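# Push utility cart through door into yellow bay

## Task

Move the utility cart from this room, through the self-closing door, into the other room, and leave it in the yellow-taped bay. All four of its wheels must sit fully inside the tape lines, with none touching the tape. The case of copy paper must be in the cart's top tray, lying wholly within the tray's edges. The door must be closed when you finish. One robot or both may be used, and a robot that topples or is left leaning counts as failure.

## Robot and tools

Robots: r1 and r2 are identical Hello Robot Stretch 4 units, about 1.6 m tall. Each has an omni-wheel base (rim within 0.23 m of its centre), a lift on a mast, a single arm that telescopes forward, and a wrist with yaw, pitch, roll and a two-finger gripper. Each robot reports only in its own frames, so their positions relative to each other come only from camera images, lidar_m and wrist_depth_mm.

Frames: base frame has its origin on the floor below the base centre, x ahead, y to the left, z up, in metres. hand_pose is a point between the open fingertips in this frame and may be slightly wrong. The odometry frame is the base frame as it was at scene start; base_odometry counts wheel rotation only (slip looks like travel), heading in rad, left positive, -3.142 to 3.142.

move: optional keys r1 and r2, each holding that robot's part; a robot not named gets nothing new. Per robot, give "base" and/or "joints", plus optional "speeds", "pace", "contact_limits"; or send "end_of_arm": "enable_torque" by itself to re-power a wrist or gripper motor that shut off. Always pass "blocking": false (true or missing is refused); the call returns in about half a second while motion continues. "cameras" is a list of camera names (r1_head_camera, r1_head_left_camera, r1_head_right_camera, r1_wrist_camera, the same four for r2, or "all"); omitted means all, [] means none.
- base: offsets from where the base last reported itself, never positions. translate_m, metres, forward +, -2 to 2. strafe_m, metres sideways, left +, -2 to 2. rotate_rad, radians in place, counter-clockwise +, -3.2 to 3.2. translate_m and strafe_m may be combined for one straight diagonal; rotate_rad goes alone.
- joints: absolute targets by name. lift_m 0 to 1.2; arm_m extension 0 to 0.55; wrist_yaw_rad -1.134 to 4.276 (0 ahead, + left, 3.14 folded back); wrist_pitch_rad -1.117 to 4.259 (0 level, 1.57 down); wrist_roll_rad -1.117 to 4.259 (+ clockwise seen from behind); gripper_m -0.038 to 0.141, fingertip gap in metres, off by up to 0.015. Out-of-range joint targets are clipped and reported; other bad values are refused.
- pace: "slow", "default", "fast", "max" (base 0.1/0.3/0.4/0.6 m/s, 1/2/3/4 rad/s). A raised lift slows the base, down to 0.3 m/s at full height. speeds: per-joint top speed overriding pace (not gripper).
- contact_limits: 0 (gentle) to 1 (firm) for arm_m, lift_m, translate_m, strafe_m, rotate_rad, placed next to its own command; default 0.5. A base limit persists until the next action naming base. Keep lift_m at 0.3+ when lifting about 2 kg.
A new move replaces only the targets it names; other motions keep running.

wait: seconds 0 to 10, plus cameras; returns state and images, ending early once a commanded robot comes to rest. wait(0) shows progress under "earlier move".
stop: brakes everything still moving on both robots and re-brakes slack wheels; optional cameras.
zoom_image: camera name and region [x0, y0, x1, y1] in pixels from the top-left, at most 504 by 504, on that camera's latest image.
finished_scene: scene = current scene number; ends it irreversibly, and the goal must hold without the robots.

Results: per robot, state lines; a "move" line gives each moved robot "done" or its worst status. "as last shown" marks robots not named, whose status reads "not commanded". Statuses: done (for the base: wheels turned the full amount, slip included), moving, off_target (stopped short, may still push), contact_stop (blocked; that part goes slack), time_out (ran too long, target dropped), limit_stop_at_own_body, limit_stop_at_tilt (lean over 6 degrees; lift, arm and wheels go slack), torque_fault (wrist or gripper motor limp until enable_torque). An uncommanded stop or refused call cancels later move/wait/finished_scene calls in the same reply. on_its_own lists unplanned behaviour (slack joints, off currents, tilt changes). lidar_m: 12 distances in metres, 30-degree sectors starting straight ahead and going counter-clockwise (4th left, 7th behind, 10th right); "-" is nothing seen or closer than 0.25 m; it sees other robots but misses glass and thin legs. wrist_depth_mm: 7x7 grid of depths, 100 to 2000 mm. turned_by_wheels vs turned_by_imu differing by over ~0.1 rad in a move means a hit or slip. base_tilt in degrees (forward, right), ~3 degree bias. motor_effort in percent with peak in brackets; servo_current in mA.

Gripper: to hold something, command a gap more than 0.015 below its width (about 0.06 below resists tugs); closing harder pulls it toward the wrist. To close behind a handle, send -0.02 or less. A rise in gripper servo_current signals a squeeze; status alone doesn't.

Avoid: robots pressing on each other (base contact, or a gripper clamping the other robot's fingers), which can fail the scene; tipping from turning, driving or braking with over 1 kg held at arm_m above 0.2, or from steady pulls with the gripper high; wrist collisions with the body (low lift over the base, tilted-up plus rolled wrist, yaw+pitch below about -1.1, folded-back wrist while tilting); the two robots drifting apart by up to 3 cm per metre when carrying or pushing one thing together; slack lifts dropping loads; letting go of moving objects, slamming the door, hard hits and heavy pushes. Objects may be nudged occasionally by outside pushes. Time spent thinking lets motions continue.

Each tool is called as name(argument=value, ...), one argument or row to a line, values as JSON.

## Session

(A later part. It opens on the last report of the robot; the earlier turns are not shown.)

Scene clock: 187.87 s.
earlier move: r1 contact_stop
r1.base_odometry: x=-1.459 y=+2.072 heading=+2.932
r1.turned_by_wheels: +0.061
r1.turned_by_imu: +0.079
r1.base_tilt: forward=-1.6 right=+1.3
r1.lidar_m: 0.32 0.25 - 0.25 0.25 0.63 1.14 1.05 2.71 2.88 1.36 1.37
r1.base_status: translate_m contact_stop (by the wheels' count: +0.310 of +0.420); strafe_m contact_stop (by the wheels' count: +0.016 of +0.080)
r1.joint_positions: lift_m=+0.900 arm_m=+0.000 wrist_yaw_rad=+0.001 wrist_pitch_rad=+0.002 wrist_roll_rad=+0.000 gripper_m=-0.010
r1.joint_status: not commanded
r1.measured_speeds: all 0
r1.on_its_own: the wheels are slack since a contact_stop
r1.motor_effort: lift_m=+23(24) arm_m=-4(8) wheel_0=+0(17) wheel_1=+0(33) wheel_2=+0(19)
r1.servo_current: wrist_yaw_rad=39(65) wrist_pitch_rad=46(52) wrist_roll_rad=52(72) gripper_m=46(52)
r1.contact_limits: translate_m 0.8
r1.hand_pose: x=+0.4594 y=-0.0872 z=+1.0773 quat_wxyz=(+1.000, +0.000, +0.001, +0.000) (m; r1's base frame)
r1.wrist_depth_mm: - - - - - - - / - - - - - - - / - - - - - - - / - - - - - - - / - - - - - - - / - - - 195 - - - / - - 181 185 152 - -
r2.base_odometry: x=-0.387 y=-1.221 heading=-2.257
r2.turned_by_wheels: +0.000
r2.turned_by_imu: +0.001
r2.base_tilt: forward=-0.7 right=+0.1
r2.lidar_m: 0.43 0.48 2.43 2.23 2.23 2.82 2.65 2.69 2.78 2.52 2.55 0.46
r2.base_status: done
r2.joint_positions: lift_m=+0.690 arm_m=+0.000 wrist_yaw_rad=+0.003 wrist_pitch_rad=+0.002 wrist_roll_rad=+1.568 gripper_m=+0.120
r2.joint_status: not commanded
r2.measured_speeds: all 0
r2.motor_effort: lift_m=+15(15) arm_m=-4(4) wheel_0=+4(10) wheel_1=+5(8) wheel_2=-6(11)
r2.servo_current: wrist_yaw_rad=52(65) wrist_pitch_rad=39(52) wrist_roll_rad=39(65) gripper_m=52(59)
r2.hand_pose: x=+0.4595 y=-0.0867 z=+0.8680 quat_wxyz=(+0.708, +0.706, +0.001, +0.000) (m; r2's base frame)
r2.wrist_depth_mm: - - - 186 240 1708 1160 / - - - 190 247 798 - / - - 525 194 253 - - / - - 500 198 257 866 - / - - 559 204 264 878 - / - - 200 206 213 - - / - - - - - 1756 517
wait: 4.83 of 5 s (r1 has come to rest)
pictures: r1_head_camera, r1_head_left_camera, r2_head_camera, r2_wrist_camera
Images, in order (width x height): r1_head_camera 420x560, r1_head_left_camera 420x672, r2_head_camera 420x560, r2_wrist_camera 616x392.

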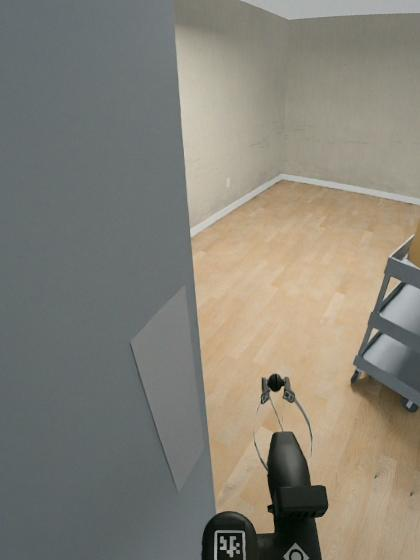

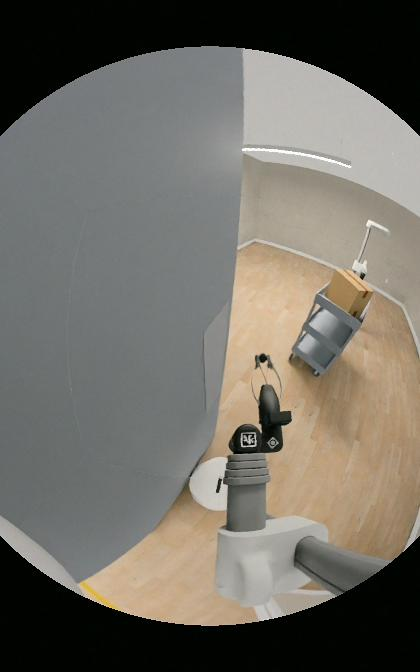

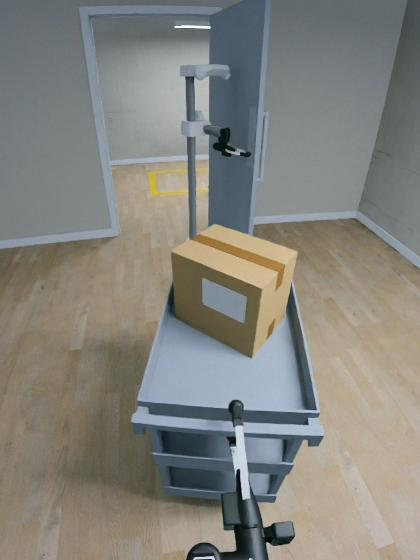

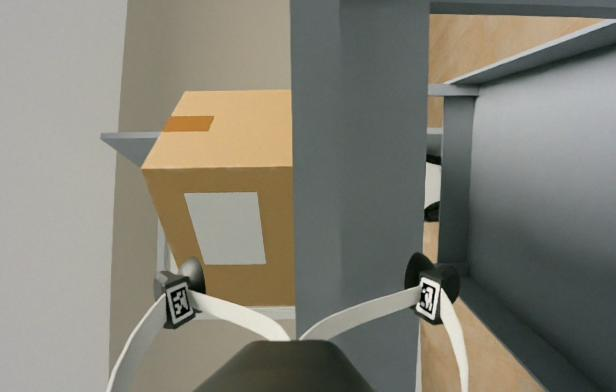

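move(
  blocking=false,
  r1={"base":{"translate_m":0.01},"pace":"slow"},
  r2={"base":{"translate_m":-0.01},"joints":{"gripper_m":-0.03}},
  cameras=[],
)

wait(
  seconds=3,
  cameras=[],
)

move(
  blocking=false,
  r2={"base":{"rotate_rad":0.18},"pace":"slow"},
  cameras=[],
)

wait(
  seconds=3,
  cameras=["r1_head_right_camera","r2_head_camera","r2_wrist_camera"],
)

Scene clock: 221.13 s.
move: r1 moving; r2 moving
r1.base_odometry: x=-1.468 y=+2.074 heading=+2.933
r1.turned_by_wheels: +0.000
r1.turned_by_imu: +0.000
r1.base_tilt: forward=-1.6 right=+1.3
r1.lidar_m: 0.33 0.25 - 0.25 0.27 0.64 1.17 1.09 2.72 2.87 1.37 1.35
r1.base_status: translate_m moving
r1.joint_positions: lift_m=+0.900 arm_m=+0.000 wrist_yaw_rad=+0.001 wrist_pitch_rad=+0.002 wrist_roll_rad=+0.000 gripper_m=-0.010
r1.joint_status: not commanded
r1.measured_speeds: translate_m=+0.013 strafe_m=+0.000 rotate_rad=+0.000 lift_m=+0.000 arm_m=+0.000 wrist_yaw_rad=+0.000 wrist_pitch_rad=+0.000 wrist_roll_rad=+0.000
r1.motor_effort: lift_m=+23(23) arm_m=-4(4) wheel_0=+2(7) wheel_1=+9(10) wheel_2=-4(9)
r1.servo_current: wrist_yaw_rad=52(59) wrist_pitch_rad=46(46) wrist_roll_rad=65(65) gripper_m=46(46)
r1.hand_pose: x=+0.4594 y=-0.0872 z=+1.0773 quat_wxyz=(+1.000, +0.000, +0.001, +0.000) (m; r1's base frame)
r1.wrist_depth_mm: - - - - - - - / - - - - - - - / - - - - - - - / - - - - - - - / - - - - - - - / - - - 194 - - - / - - 180 185 153 - -
r2.base_odometry: x=-0.381 y=-1.214 heading=-2.257
r2.turned_by_wheels: +0.000
r2.turned_by_imu: +0.000
r2.base_tilt: forward=-0.7 right=+0.1
r2.lidar_m: 0.46 0.50 2.46 2.21 2.25 2.77 2.63 2.68 2.76 2.51 2.53 0.45
r2.base_status: translate_m moving
r2.joint_positions: lift_m=+0.690 arm_m=+0.000 wrist_yaw_rad=+0.003 wrist_pitch_rad=+0.002 wrist_roll_rad=+1.568 gripper_m=+0.106
r2.joint_status: gripper_m moving
r2.measured_speeds: all 0
r2.motor_effort: lift_m=+15(15) arm_m=-3(4) wheel_0=-3(7) wheel_1=-5(6) wheel_2=+3(10)
r2.servo_current: wrist_yaw_rad=52(59) wrist_pitch_rad=39(46) wrist_roll_rad=46(65) gripper_m=98(104)
r2.hand_pose: x=+0.4595 y=-0.0867 z=+0.8680 quat_wxyz=(+0.708, +0.706, +0.001, +0.000) (m; r2's base frame)
r2.wrist_depth_mm: - - - 195 249 1499 1060 / - - - 200 255 809 - / - - 535 204 262 831 - / - - 512 209 268 866 - / - - 569 213 273 878 - / - - 197 217 191 - - / - - - - - 1708 525
pictures: none
No camera images: "cameras" was empty.

Scene clock: 221.53 s.
earlier move: r1 done; r2 moving
r1.base_odometry: x=-1.469 y=+2.074 heading=+2.933
r1.turned_by_wheels: +0.000
r1.turned_by_imu: +0.000
r1.base_tilt: forward=-1.6 right=+1.3
r1.lidar_m: 0.30 0.25 - 0.25 0.26 0.62 1.12 1.09 2.72 2.89 1.37 1.38
r1.base_status: done
r1.joint_positions: lift_m=+0.900 arm_m=+0.000 wrist_yaw_rad=+0.001 wrist_pitch_rad=+0.002 wrist_roll_rad=+0.000 gripper_m=-0.010
r1.joint_status: not commanded
r1.measured_speeds: all 0
r1.motor_effort: lift_m=+23(23) arm_m=-4(4) wheel_0=+1(7) wheel_1=+8(10) wheel_2=-3(9)
r1.servo_current: wrist_yaw_rad=52(72) wrist_pitch_rad=46(46) wrist_roll_rad=39(65) gripper_m=39(46)
r1.hand_pose: x=+0.4594 y=-0.0872 z=+1.0773 quat_wxyz=(+1.000, +0.000, +0.001, +0.000) (m; r1's base frame)
r1.wrist_depth_mm: - - - - - - - / - - - - - - - / - - - - - - - / - - - - - - - / - - - - - - - / - - - 194 - - - / - - 180 184 152 - -
r2.base_odometry: x=-0.381 y=-1.214 heading=-2.257
r2.turned_by_wheels: +0.000
r2.turned_by_imu: +0.000
r2.base_tilt: forward=-0.7 right=+0.1
r2.lidar_m: 0.43 0.49 2.45 2.23 2.24 2.79 2.64 2.66 2.76 2.52 2.53 0.46
r2.base_status: done
r2.joint_positions: lift_m=+0.690 arm_m=+0.000 wrist_yaw_rad=+0.003 wrist_pitch_rad=+0.002 wrist_roll_rad=+1.568 gripper_m=+0.067
r2.joint_status: gripper_m moving
r2.measured_speeds: all 0
r2.motor_effort: lift_m=+15(15) arm_m=-3(4) wheel_0=-3(7) wheel_1=-4(6) wheel_2=+3(10)
r2.servo_current: wrist_yaw_rad=33(59) wrist_pitch_rad=46(52) wrist_roll_rad=59(65) gripper_m=130(150)
r2.hand_pose: x=+0.4595 y=-0.0867 z=+0.8680 quat_wxyz=(+0.708, +0.706, +0.001, +0.000) (m; r2's base frame)
r2.wrist_depth_mm: - - - 195 250 1537 1078 / - - - 200 255 809 - / - - 544 205 263 854 - / - - 512 208 267 854 - / - - 564 213 273 891 - / - - 191 219 189 - - / - - - - - 1756 521
wait: 0.40 of 3 s (r1 has come to rest)
pictures: none
No camera images: "cameras" was empty.

Scene clock: 222.03 s.
earlier move: r2 moving
move: r2 moving
r1: as last shown
r1.base_tilt: forward=-1.6 right=+1.2
r1.lidar_m: 0.31 0.25 - 0.25 0.25 0.62 1.15 1.09 2.72 2.89 1.35 1.36
r1.motor_effort: lift_m=+23(23) arm_m=-4(4) wheel_0=+1(1) wheel_1=+8(8) wheel_2=-3(3)
r1.servo_current: wrist_yaw_rad=52(52) wrist_pitch_rad=39(46) wrist_roll_rad=33(59) gripper_m=39(46)
r1.wrist_depth_mm: - - - - - - - / - - - - - - - / - - - - - - - / - - - - - - - / - - - - - - - / - - - 195 - - - / - - 180 185 152 - -
r2.base_odometry: x=-0.381 y=-1.213 heading=-2.138
r2.turned_by_wheels: +0.119
r2.turned_by_imu: +0.116
r2.base_tilt: forward=-0.7 right=+0.1
r2.lidar_m: 0.47 3.26 2.34 2.23 2.28 2.80 2.65 2.73 2.66 2.51 2.61 0.46
r2.base_status: rotate_rad moving
r2.joint_positions: lift_m=+0.690 arm_m=+0.000 wrist_yaw_rad=-0.002 wrist_pitch_rad=+0.003 wrist_roll_rad=+1.568 gripper_m=+0.010
r2.joint_status: gripper_m moving
r2.measured_speeds: translate_m=+0.001 strafe_m=-0.003 rotate_rad=+0.366 lift_m=+0.000 arm_m=+0.000 wrist_yaw_rad=-0.035 wrist_pitch_rad=+0.001 wrist_roll_rad=+0.000
r2.motor_effort: lift_m=+16(16) arm_m=-4(4) wheel_0=-8(10) wheel_1=-7(8) wheel_2=-9(11)
r2.servo_current: wrist_yaw_rad=46(59) wrist_pitch_rad=46(46) wrist_roll_rad=39(59) gripper_m=202(202)
r2.hand_pose: x=+0.4592 y=-0.0879 z=+0.8674 quat_wxyz=(+0.708, +0.706, +0.001, -0.002) (m; r2's base frame)
r2.wrist_depth_mm: - - - 184 238 759 - / - - 525 191 248 809 - / - - 492 252 256 842 - / - - 564 206 266 - - / - - 647 213 277 - - / - - 194 216 183 1708 535 / - - - - - 1808 480
pictures: none
No camera images: "cameras" was empty.

Scene clock: 222.87 s.
earlier move: r2 done
r1.base_odometry: x=-1.469 y=+2.074 heading=+2.933
r1.turned_by_wheels: +0.000
r1.turned_by_imu: +0.000
r1.base_tilt: forward=-1.6 right=+1.3
r1.lidar_m: 0.31 0.25 - 0.25 0.27 0.62 1.13 1.08 2.71 2.85 1.36 1.37
r1.base_status: not commanded
r1.joint_positions: lift_m=+0.900 arm_m=+0.000 wrist_yaw_rad=+0.001 wrist_pitch_rad=+0.002 wrist_roll_rad=+0.000 gripper_m=-0.010
r1.joint_status: not commanded
r1.measured_speeds: all 0
r1.motor_effort: lift_m=+23(23) arm_m=-4(4) wheel_0=+1(2) wheel_1=+8(8) wheel_2=-3(3)
r1.servo_current: wrist_yaw_rad=39(72) wrist_pitch_rad=39(46) wrist_roll_rad=59(65) gripper_m=46(52)
r1.hand_pose: x=+0.4594 y=-0.0872 z=+1.0773 quat_wxyz=(+1.000, +0.000, +0.001, +0.000) (m; r1's base frame)
r1.wrist_depth_mm: - - - - - - - / - - - - - - - / - - - - - - - / - - - - - - - / - - - - - - - / - - - 195 - - - / - - 180 185 152 - -
r2.base_odometry: x=-0.381 y=-1.214 heading=-2.077
r2.turned_by_wheels: +0.060
r2.turned_by_imu: +0.059
r2.base_tilt: forward=-0.7 right=+0.1
r2.lidar_m: 0.46 3.09 2.31 2.24 2.32 2.73 2.64 2.78 2.60 2.53 2.65 0.43
r2.base_status: done
r2.joint_positions: lift_m=+0.690 arm_m=+0.000 wrist_yaw_rad=+0.002 wrist_pitch_rad=+0.003 wrist_roll_rad=+1.568 gripper_m=-0.028
r2.joint_status: all done
r2.measured_speeds: all 0
r2.motor_effort: lift_m=+16(16) arm_m=-4(4) wheel_0=-1(12) wheel_1=-3(8) wheel_2=-3(11)
r2.servo_current: wrist_yaw_rad=52(59) wrist_pitch_rad=46(46) wrist_roll_rad=59(59) gripper_m=143(280)
r2.hand_pose: x=+0.4595 y=-0.0869 z=+0.8674 quat_wxyz=(+0.708, +0.706, +0.002, -0.001) (m; r2's base frame)
r2.wrist_depth_mm: - - 500 158 211 - - / - 455 445 166 223 - - / - - 508 179 237 831 - / - - 615 191 251 - - / - - - 203 265 - - / - - 184 208 177 1499 480 / - - - - - 1397 1118
wait: 0.83 of 3 s (r2 has come to rest)
pictures: r1_head_right_camera, r2_head_camera, r2_wrist_camera
Images, in order (width x height): r1_head_right_camera 420x672, r2_head_camera 420x560, r2_wrist_camera 616x392.

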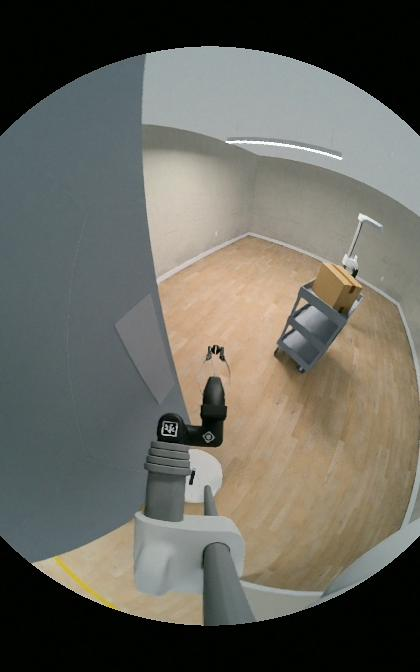

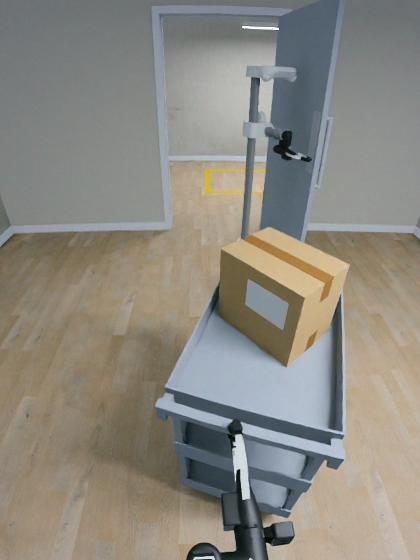

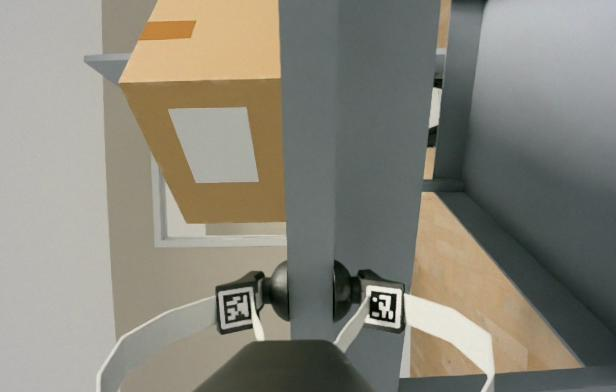

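move(
  blocking=false,
  r2={"joints":{"gripper_m":0.12}},
  cameras=[],
)

wait(
  seconds=3,
  cameras=[],
)

move(
  blocking=false,
  r2={"base":{"rotate_rad":-0.22},"pace":"slow"},
  cameras=[],
)

wait(
  seconds=3,
  cameras=[],
)

move(
  blocking=false,
  r2={"base":{"strafe_m":0.085}},
  cameras=[],
)

wait(
  seconds=3,
  cameras=["r2_head_camera","r2_wrist_camera"],
)

Scene clock: 237.20 s.
move: r2 moving
r1: as last shown
r1.lidar_m: 0.33 0.25 - 0.25 0.28 0.62 1.16 1.09 2.73 2.87 1.36 1.37
r1.servo_current: wrist_yaw_rad=33(59) wrist_pitch_rad=39(52) wrist_roll_rad=46(59) gripper_m=39(46)
r2.base_odometry: x=-0.381 y=-1.214 heading=-2.077
r2.turned_by_wheels: +0.000
r2.turned_by_imu: +0.000
r2.base_tilt: forward=-0.7 right=+0.0
r2.lidar_m: 0.45 3.08 2.30 2.24 2.35 2.74 2.65 2.78 2.62 2.51 2.64 0.43
r2.base_status: not commanded
r2.joint_positions: lift_m=+0.690 arm_m=+0.000 wrist_yaw_rad=+0.002 wrist_pitch_rad=+0.003 wrist_roll_rad=+1.568 gripper_m=-0.003
r2.joint_status: gripper_m moving
r2.measured_speeds: all 0
r2.motor_effort: lift_m=+16(16) arm_m=-4(4) wheel_0=-1(2) wheel_1=-3(4) wheel_2=-3(3)
r2.servo_current: wrist_yaw_rad=46(59) wrist_pitch_rad=46(46) wrist_roll_rad=52(59) gripper_m=78(124)
r2.hand_pose: x=+0.4595 y=-0.0869 z=+0.8674 quat_wxyz=(+0.708, +0.706, +0.002, -0.001) (m; r2's base frame)
r2.wrist_depth_mm: - - 508 161 214 759 - / - 462 449 168 227 - - / - - 512 183 240 831 - / - - 615 195 255 - - / - - - 208 272 - - / - - 188 213 178 1661 508 / - - - - - 362 1118
pictures: none
No camera images: "cameras" was empty.

Scene clock: 238.93 s.
earlier move: r2 done
r1.base_odometry: x=-1.469 y=+2.074 heading=+2.933
r1.turned_by_wheels: +0.000
r1.turned_by_imu: +0.000
r1.base_tilt: forward=-1.6 right=+1.2
r1.lidar_m: 0.31 0.25 - 0.25 0.26 0.64 1.13 1.09 2.71 2.90 1.35 1.35
r1.base_status: not commanded
r1.joint_positions: lift_m=+0.900 arm_m=+0.000 wrist_yaw_rad=+0.001 wrist_pitch_rad=+0.002 wrist_roll_rad=+0.000 gripper_m=-0.010
r1.joint_status: not commanded
r1.measured_speeds: all 0
r1.motor_effort: lift_m=+23(23) arm_m=-4(4) wheel_0=+1(2) wheel_1=+8(8) wheel_2=-3(3)
r1.servo_current: wrist_yaw_rad=33(72) wrist_pitch_rad=39(52) wrist_roll_rad=46(59) gripper_m=46(52)
r1.hand_pose: x=+0.4594 y=-0.0872 z=+1.0773 quat_wxyz=(+1.000, +0.000, +0.001, +0.000) (m; r1's base frame)
r1.wrist_depth_mm: - - - - - - - / - - - - - - - / - - - - - - - / - - - - - - - / - - - - - - - / - - - 194 - - - / - - 180 185 152 - -
r2.base_odometry: x=-0.381 y=-1.214 heading=-2.077
r2.turned_by_wheels: +0.000
r2.turned_by_imu: +0.000
r2.base_tilt: forward=-0.7 right=+0.1
r2.lidar_m: 0.46 3.10 2.29 2.22 2.34 2.74 2.64 2.77 2.58 2.52 2.65 0.43
r2.base_status: not commanded
r2.joint_positions: lift_m=+0.690 arm_m=+0.000 wrist_yaw_rad=+0.002 wrist_pitch_rad=+0.003 wrist_roll_rad=+1.568 gripper_m=+0.120
r2.joint_status: all done
r2.measured_speeds: all 0
r2.motor_effort: lift_m=+16(16) arm_m=-4(4) wheel_0=-1(2) wheel_1=-3(4) wheel_2=-3(3)
r2.servo_current: wrist_yaw_rad=59(65) wrist_pitch_rad=39(46) wrist_roll_rad=39(59) gripper_m=46(124)
r2.hand_pose: x=+0.4595 y=-0.0869 z=+0.8674 quat_wxyz=(+0.708, +0.706, +0.002, -0.001) (m; r2's base frame)
r2.wrist_depth_mm: - - 517 165 217 - - / - 469 452 439 229 798 - / - - 508 186 243 842 - / - - 609 195 257 - - / - - - 210 272 1863 - / - - 198 216 214 1537 508 / - - - - - 1618 1229
wait: 1.73 of 3 s (r2 has come to rest)
pictures: none
No camera images: "cameras" was empty.

Scene clock: 239.43 s.
move: r2 moving
r1: as last shown
r1.lidar_m: 0.33 0.25 - 0.25 0.26 0.65 1.15 1.09 2.71 2.87 1.35 1.35
r1.servo_current: wrist_yaw_rad=65(72) wrist_pitch_rad=33(46) wrist_roll_rad=33(59) gripper_m=39(52)
r2.base_odometry: x=-0.381 y=-1.214 heading=-2.201
r2.turned_by_wheels: -0.124
r2.turned_by_imu: -0.120
r2.base_tilt: forward=-0.7 right=+0.0
r2.lidar_m: 0.44 0.53 2.40 2.22 2.23 2.84 2.63 2.69 2.71 2.52 2.58 0.44
r2.base_status: rotate_rad moving
r2.joint_positions: lift_m=+0.690 arm_m=+0.000 wrist_yaw_rad=+0.002 wrist_pitch_rad=+0.003 wrist_roll_rad=+1.568 gripper_m=+0.120
r2.joint_status: not commanded
r2.measured_speeds: translate_m=-0.001 strafe_m=+0.001 rotate_rad=-0.462 lift_m=+0.000 arm_m=+0.000 wrist_yaw_rad=+0.000 wrist_pitch_rad=+0.000 wrist_roll_rad=+0.000
r2.motor_effort: lift_m=+16(16) arm_m=-4(4) wheel_0=+4(8) wheel_1=+5(9) wheel_2=+6(9)
r2.servo_current: wrist_yaw_rad=52(52) wrist_pitch_rad=46(52) wrist_roll_rad=46(59) gripper_m=46(52)
r2.hand_pose: x=+0.4595 y=-0.0869 z=+0.8674 quat_wxyz=(+0.708, +0.706, +0.002, -0.001) (m; r2's base frame)
r2.wrist_depth_mm: - - - 171 226 1576 - / - - 564 181 235 798 - / - - 484 187 244 - - / - - 530 195 255 866 - / - - 609 205 265 - - / - - 198 209 200 559 - / - - - - 290 1756 504
pictures: none
No camera images: "cameras" was empty.

Scene clock: 240.17 s.
earlier move: r2 done
r1.base_odometry: x=-1.469 y=+2.074 heading=+2.933
r1.turned_by_wheels: +0.000
r1.turned_by_imu: +0.000
r1.base_tilt: forward=-1.6 right=+1.3
r1.lidar_m: 0.31 0.25 - 0.25 0.28 0.65 1.14 1.11 2.72 2.87 1.37 1.38
r1.base_status: not commanded
r1.joint_positions: lift_m=+0.900 arm_m=+0.000 wrist_yaw_rad=+0.001 wrist_pitch_rad=+0.002 wrist_roll_rad=+0.000 gripper_m=-0.010
r1.joint_status: not commanded
r1.measured_speeds: all 0
r1.motor_effort: lift_m=+23(23) arm_m=-4(4) wheel_0=+1(2) wheel_1=+8(8) wheel_2=-3(3)
r1.servo_current: wrist_yaw_rad=52(72) wrist_pitch_rad=46(46) wrist_roll_rad=33(65) gripper_m=33(52)
r1.hand_pose: x=+0.4594 y=-0.0872 z=+1.0773 quat_wxyz=(+1.000, +0.000, +0.001, +0.000) (m; r1's base frame)
r1.wrist_depth_mm: - - - - - - - / - - - - - - - / - - - - - - - / - - - - - - - / - - - - - - - / - - - 194 - - - / - - 180 185 152 - -
r2.base_odometry: x=-0.381 y=-1.214 heading=-2.296
r2.turned_by_wheels: -0.095
r2.turned_by_imu: -0.093
r2.base_tilt: forward=-0.7 right=+0.1
r2.lidar_m: 0.41 0.49 2.48 2.24 2.24 2.74 2.63 2.67 2.83 2.49 2.54 0.43
r2.base_status: done
r2.joint_positions: lift_m=+0.690 arm_m=+0.000 wrist_yaw_rad=+0.002 wrist_pitch_rad=+0.003 wrist_roll_rad=+1.568 gripper_m=+0.120
r2.joint_status: not commanded
r2.measured_speeds: all 0
r2.motor_effort: lift_m=+16(16) arm_m=-4(4) wheel_0=+5(8) wheel_1=+5(9) wheel_2=+6(9)
r2.servo_current: wrist_yaw_rad=52(59) wrist_pitch_rad=39(52) wrist_roll_rad=52(59) gripper_m=46(52)
r2.hand_pose: x=+0.4595 y=-0.0869 z=+0.8674 quat_wxyz=(+0.708, +0.706, +0.002, -0.001) (m; r2's base frame)
r2.wrist_depth_mm: - - - 186 186 1576 1138 / - - - 190 247 252 253 / - - 609 195 253 842 - / - - 500 200 259 854 - / - - 539 206 265 891 - / - - 217 209 214 - - / - - - - - 1863 -
wait: 0.73 of 3 s (r2 has come to rest)
pictures: none
No camera images: "cameras" was empty.

Scene clock: 240.67 s.
move: r2 moving
r1: as last shown
r1.lidar_m: 0.29 0.25 - 0.25 0.26 0.65 1.15 1.08 2.72 2.86 1.34 1.36
r1.servo_current: wrist_yaw_rad=33(65) wrist_pitch_rad=33(52) wrist_roll_rad=46(65) gripper_m=39(46)
r1.wrist_depth_mm: - - - - - - - / - - - - - - - / - - - - - - - / - - - - - - - / - - - - - - - / - - - 195 - - - / - - 180 185 152 - -
r2.base_odometry: x=-0.354 y=-1.238 heading=-2.296
r2.turned_by_wheels: +0.000
r2.turned_by_imu: +0.000
r2.base_tilt: forward=-0.7 right=+0.1
r2.lidar_m: 0.44 0.51 2.45 2.20 2.20 2.70 2.64 2.67 2.87 2.55 2.57 0.44
r2.base_status: strafe_m moving
r2.joint_positions: lift_m=+0.690 arm_m=+0.000 wrist_yaw_rad=+0.002 wrist_pitch_rad=+0.003 wrist_roll_rad=+1.568 gripper_m=+0.120
r2.joint_status: not commanded
r2.measured_speeds: translate_m=+0.000 strafe_m=+0.139 rotate_rad=+0.000 lift_m=+0.000 arm_m=+0.000 wrist_yaw_rad=+0.000 wrist_pitch_rad=+0.000 wrist_roll_rad=+0.000
r2.motor_effort: lift_m=+16(16) arm_m=-4(4) wheel_0=-8(12) wheel_1=+10(12) wheel_2=-1(4)
r2.servo_current: wrist_yaw_rad=52(65) wrist_pitch_rad=33(46) wrist_roll_rad=52(59) gripper_m=52(52)
r2.hand_pose: x=+0.4595 y=-0.0869 z=+0.8674 quat_wxyz=(+0.708, +0.706, +0.002, -0.001) (m; r2's base frame)
r2.wrist_depth_mm: - - - 191 247 253 254 / - - - 196 251 1464 - / - - 569 200 259 842 - / - - 500 205 265 866 - / - - 554 210 271 891 - / - - 200 216 214 - - / - - - - - 1708 -
pictures: none
No camera images: "cameras" was empty.

Scene clock: 241.53 s.
earlier move: r2 done
r1.base_odometry: x=-1.469 y=+2.074 heading=+2.933
r1.turned_by_wheels: +0.000
r1.turned_by_imu: +0.000
r1.base_tilt: forward=-1.6 right=+1.3
r1.lidar_m: 0.31 0.25 - 0.25 0.27 0.63 1.12 1.08 2.72 2.87 1.35 1.36
r1.base_status: not commanded
r1.joint_positions: lift_m=+0.900 arm_m=+0.000 wrist_yaw_rad=+0.001 wrist_pitch_rad=+0.002 wrist_roll_rad=+0.000 gripper_m=-0.010
r1.joint_status: not commanded
r1.measured_speeds: all 0
r1.motor_effort: lift_m=+23(23) arm_m=-4(4) wheel_0=+1(2) wheel_1=+8(8) wheel_2=-3(3)
r1.servo_current: wrist_yaw_rad=39(72) wrist_pitch_rad=39(52) wrist_roll_rad=59(65) gripper_m=39(46)
r1.hand_pose: x=+0.4594 y=-0.0872 z=+1.0773 quat_wxyz=(+1.000, +0.000, +0.001, +0.000) (m; r1's base frame)
r1.wrist_depth_mm: - - - - - - - / - - - - - - - / - - - - - - - / - - - - - - - / - - - - - - - / - - - 195 - - - / - - 180 185 152 - -
r2.base_odometry: x=-0.317 y=-1.270 heading=-2.296
r2.turned_by_wheels: +0.000
r2.turned_by_imu: +0.000
r2.base_tilt: forward=-0.6 right=+0.0
r2.lidar_m: 0.45 3.14 2.40 2.16 2.14 2.64 2.65 2.68 2.90 2.59 2.64 0.44
r2.base_status: done
r2.joint_positions: lift_m=+0.690 arm_m=+0.000 wrist_yaw_rad=+0.002 wrist_pitch_rad=+0.003 wrist_roll_rad=+1.568 gripper_m=+0.120
r2.joint_status: not commanded
r2.measured_speeds: all 0
r2.motor_effort: lift_m=+16(16) arm_m=-4(4) wheel_0=-2(13) wheel_1=+2(12) wheel_2=+0(4)
r2.servo_current: wrist_yaw_rad=39(65) wrist_pitch_rad=46(46) wrist_roll_rad=39(59) gripper_m=52(59)
r2.hand_pose: x=+0.4595 y=-0.0869 z=+0.8674 quat_wxyz=(+0.708, +0.706, +0.002, -0.001) (m; r2's base frame)
r2.wrist_depth_mm: - - - 197 251 1661 - / - - 615 202 258 842 - / - - 500 208 263 854 - / - - 535 212 273 878 - / - - 609 218 277 - - / - - 198 221 200 - - / - - - - 294 1756 488
wait: 0.87 of 3 s (r2 has come to rest)
pictures: r2_head_camera, r2_wrist_camera
Images, in order (width x height): r2_head_camera 420x560, r2_wrist_camera 616x392.

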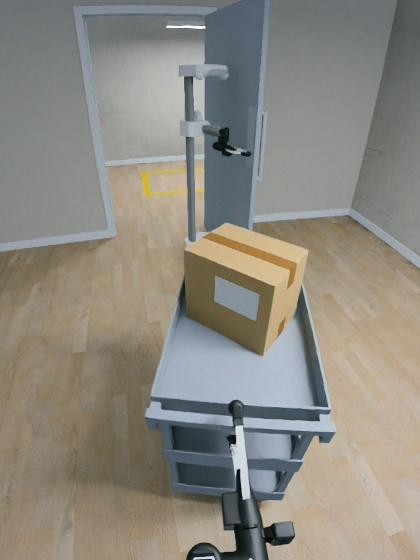

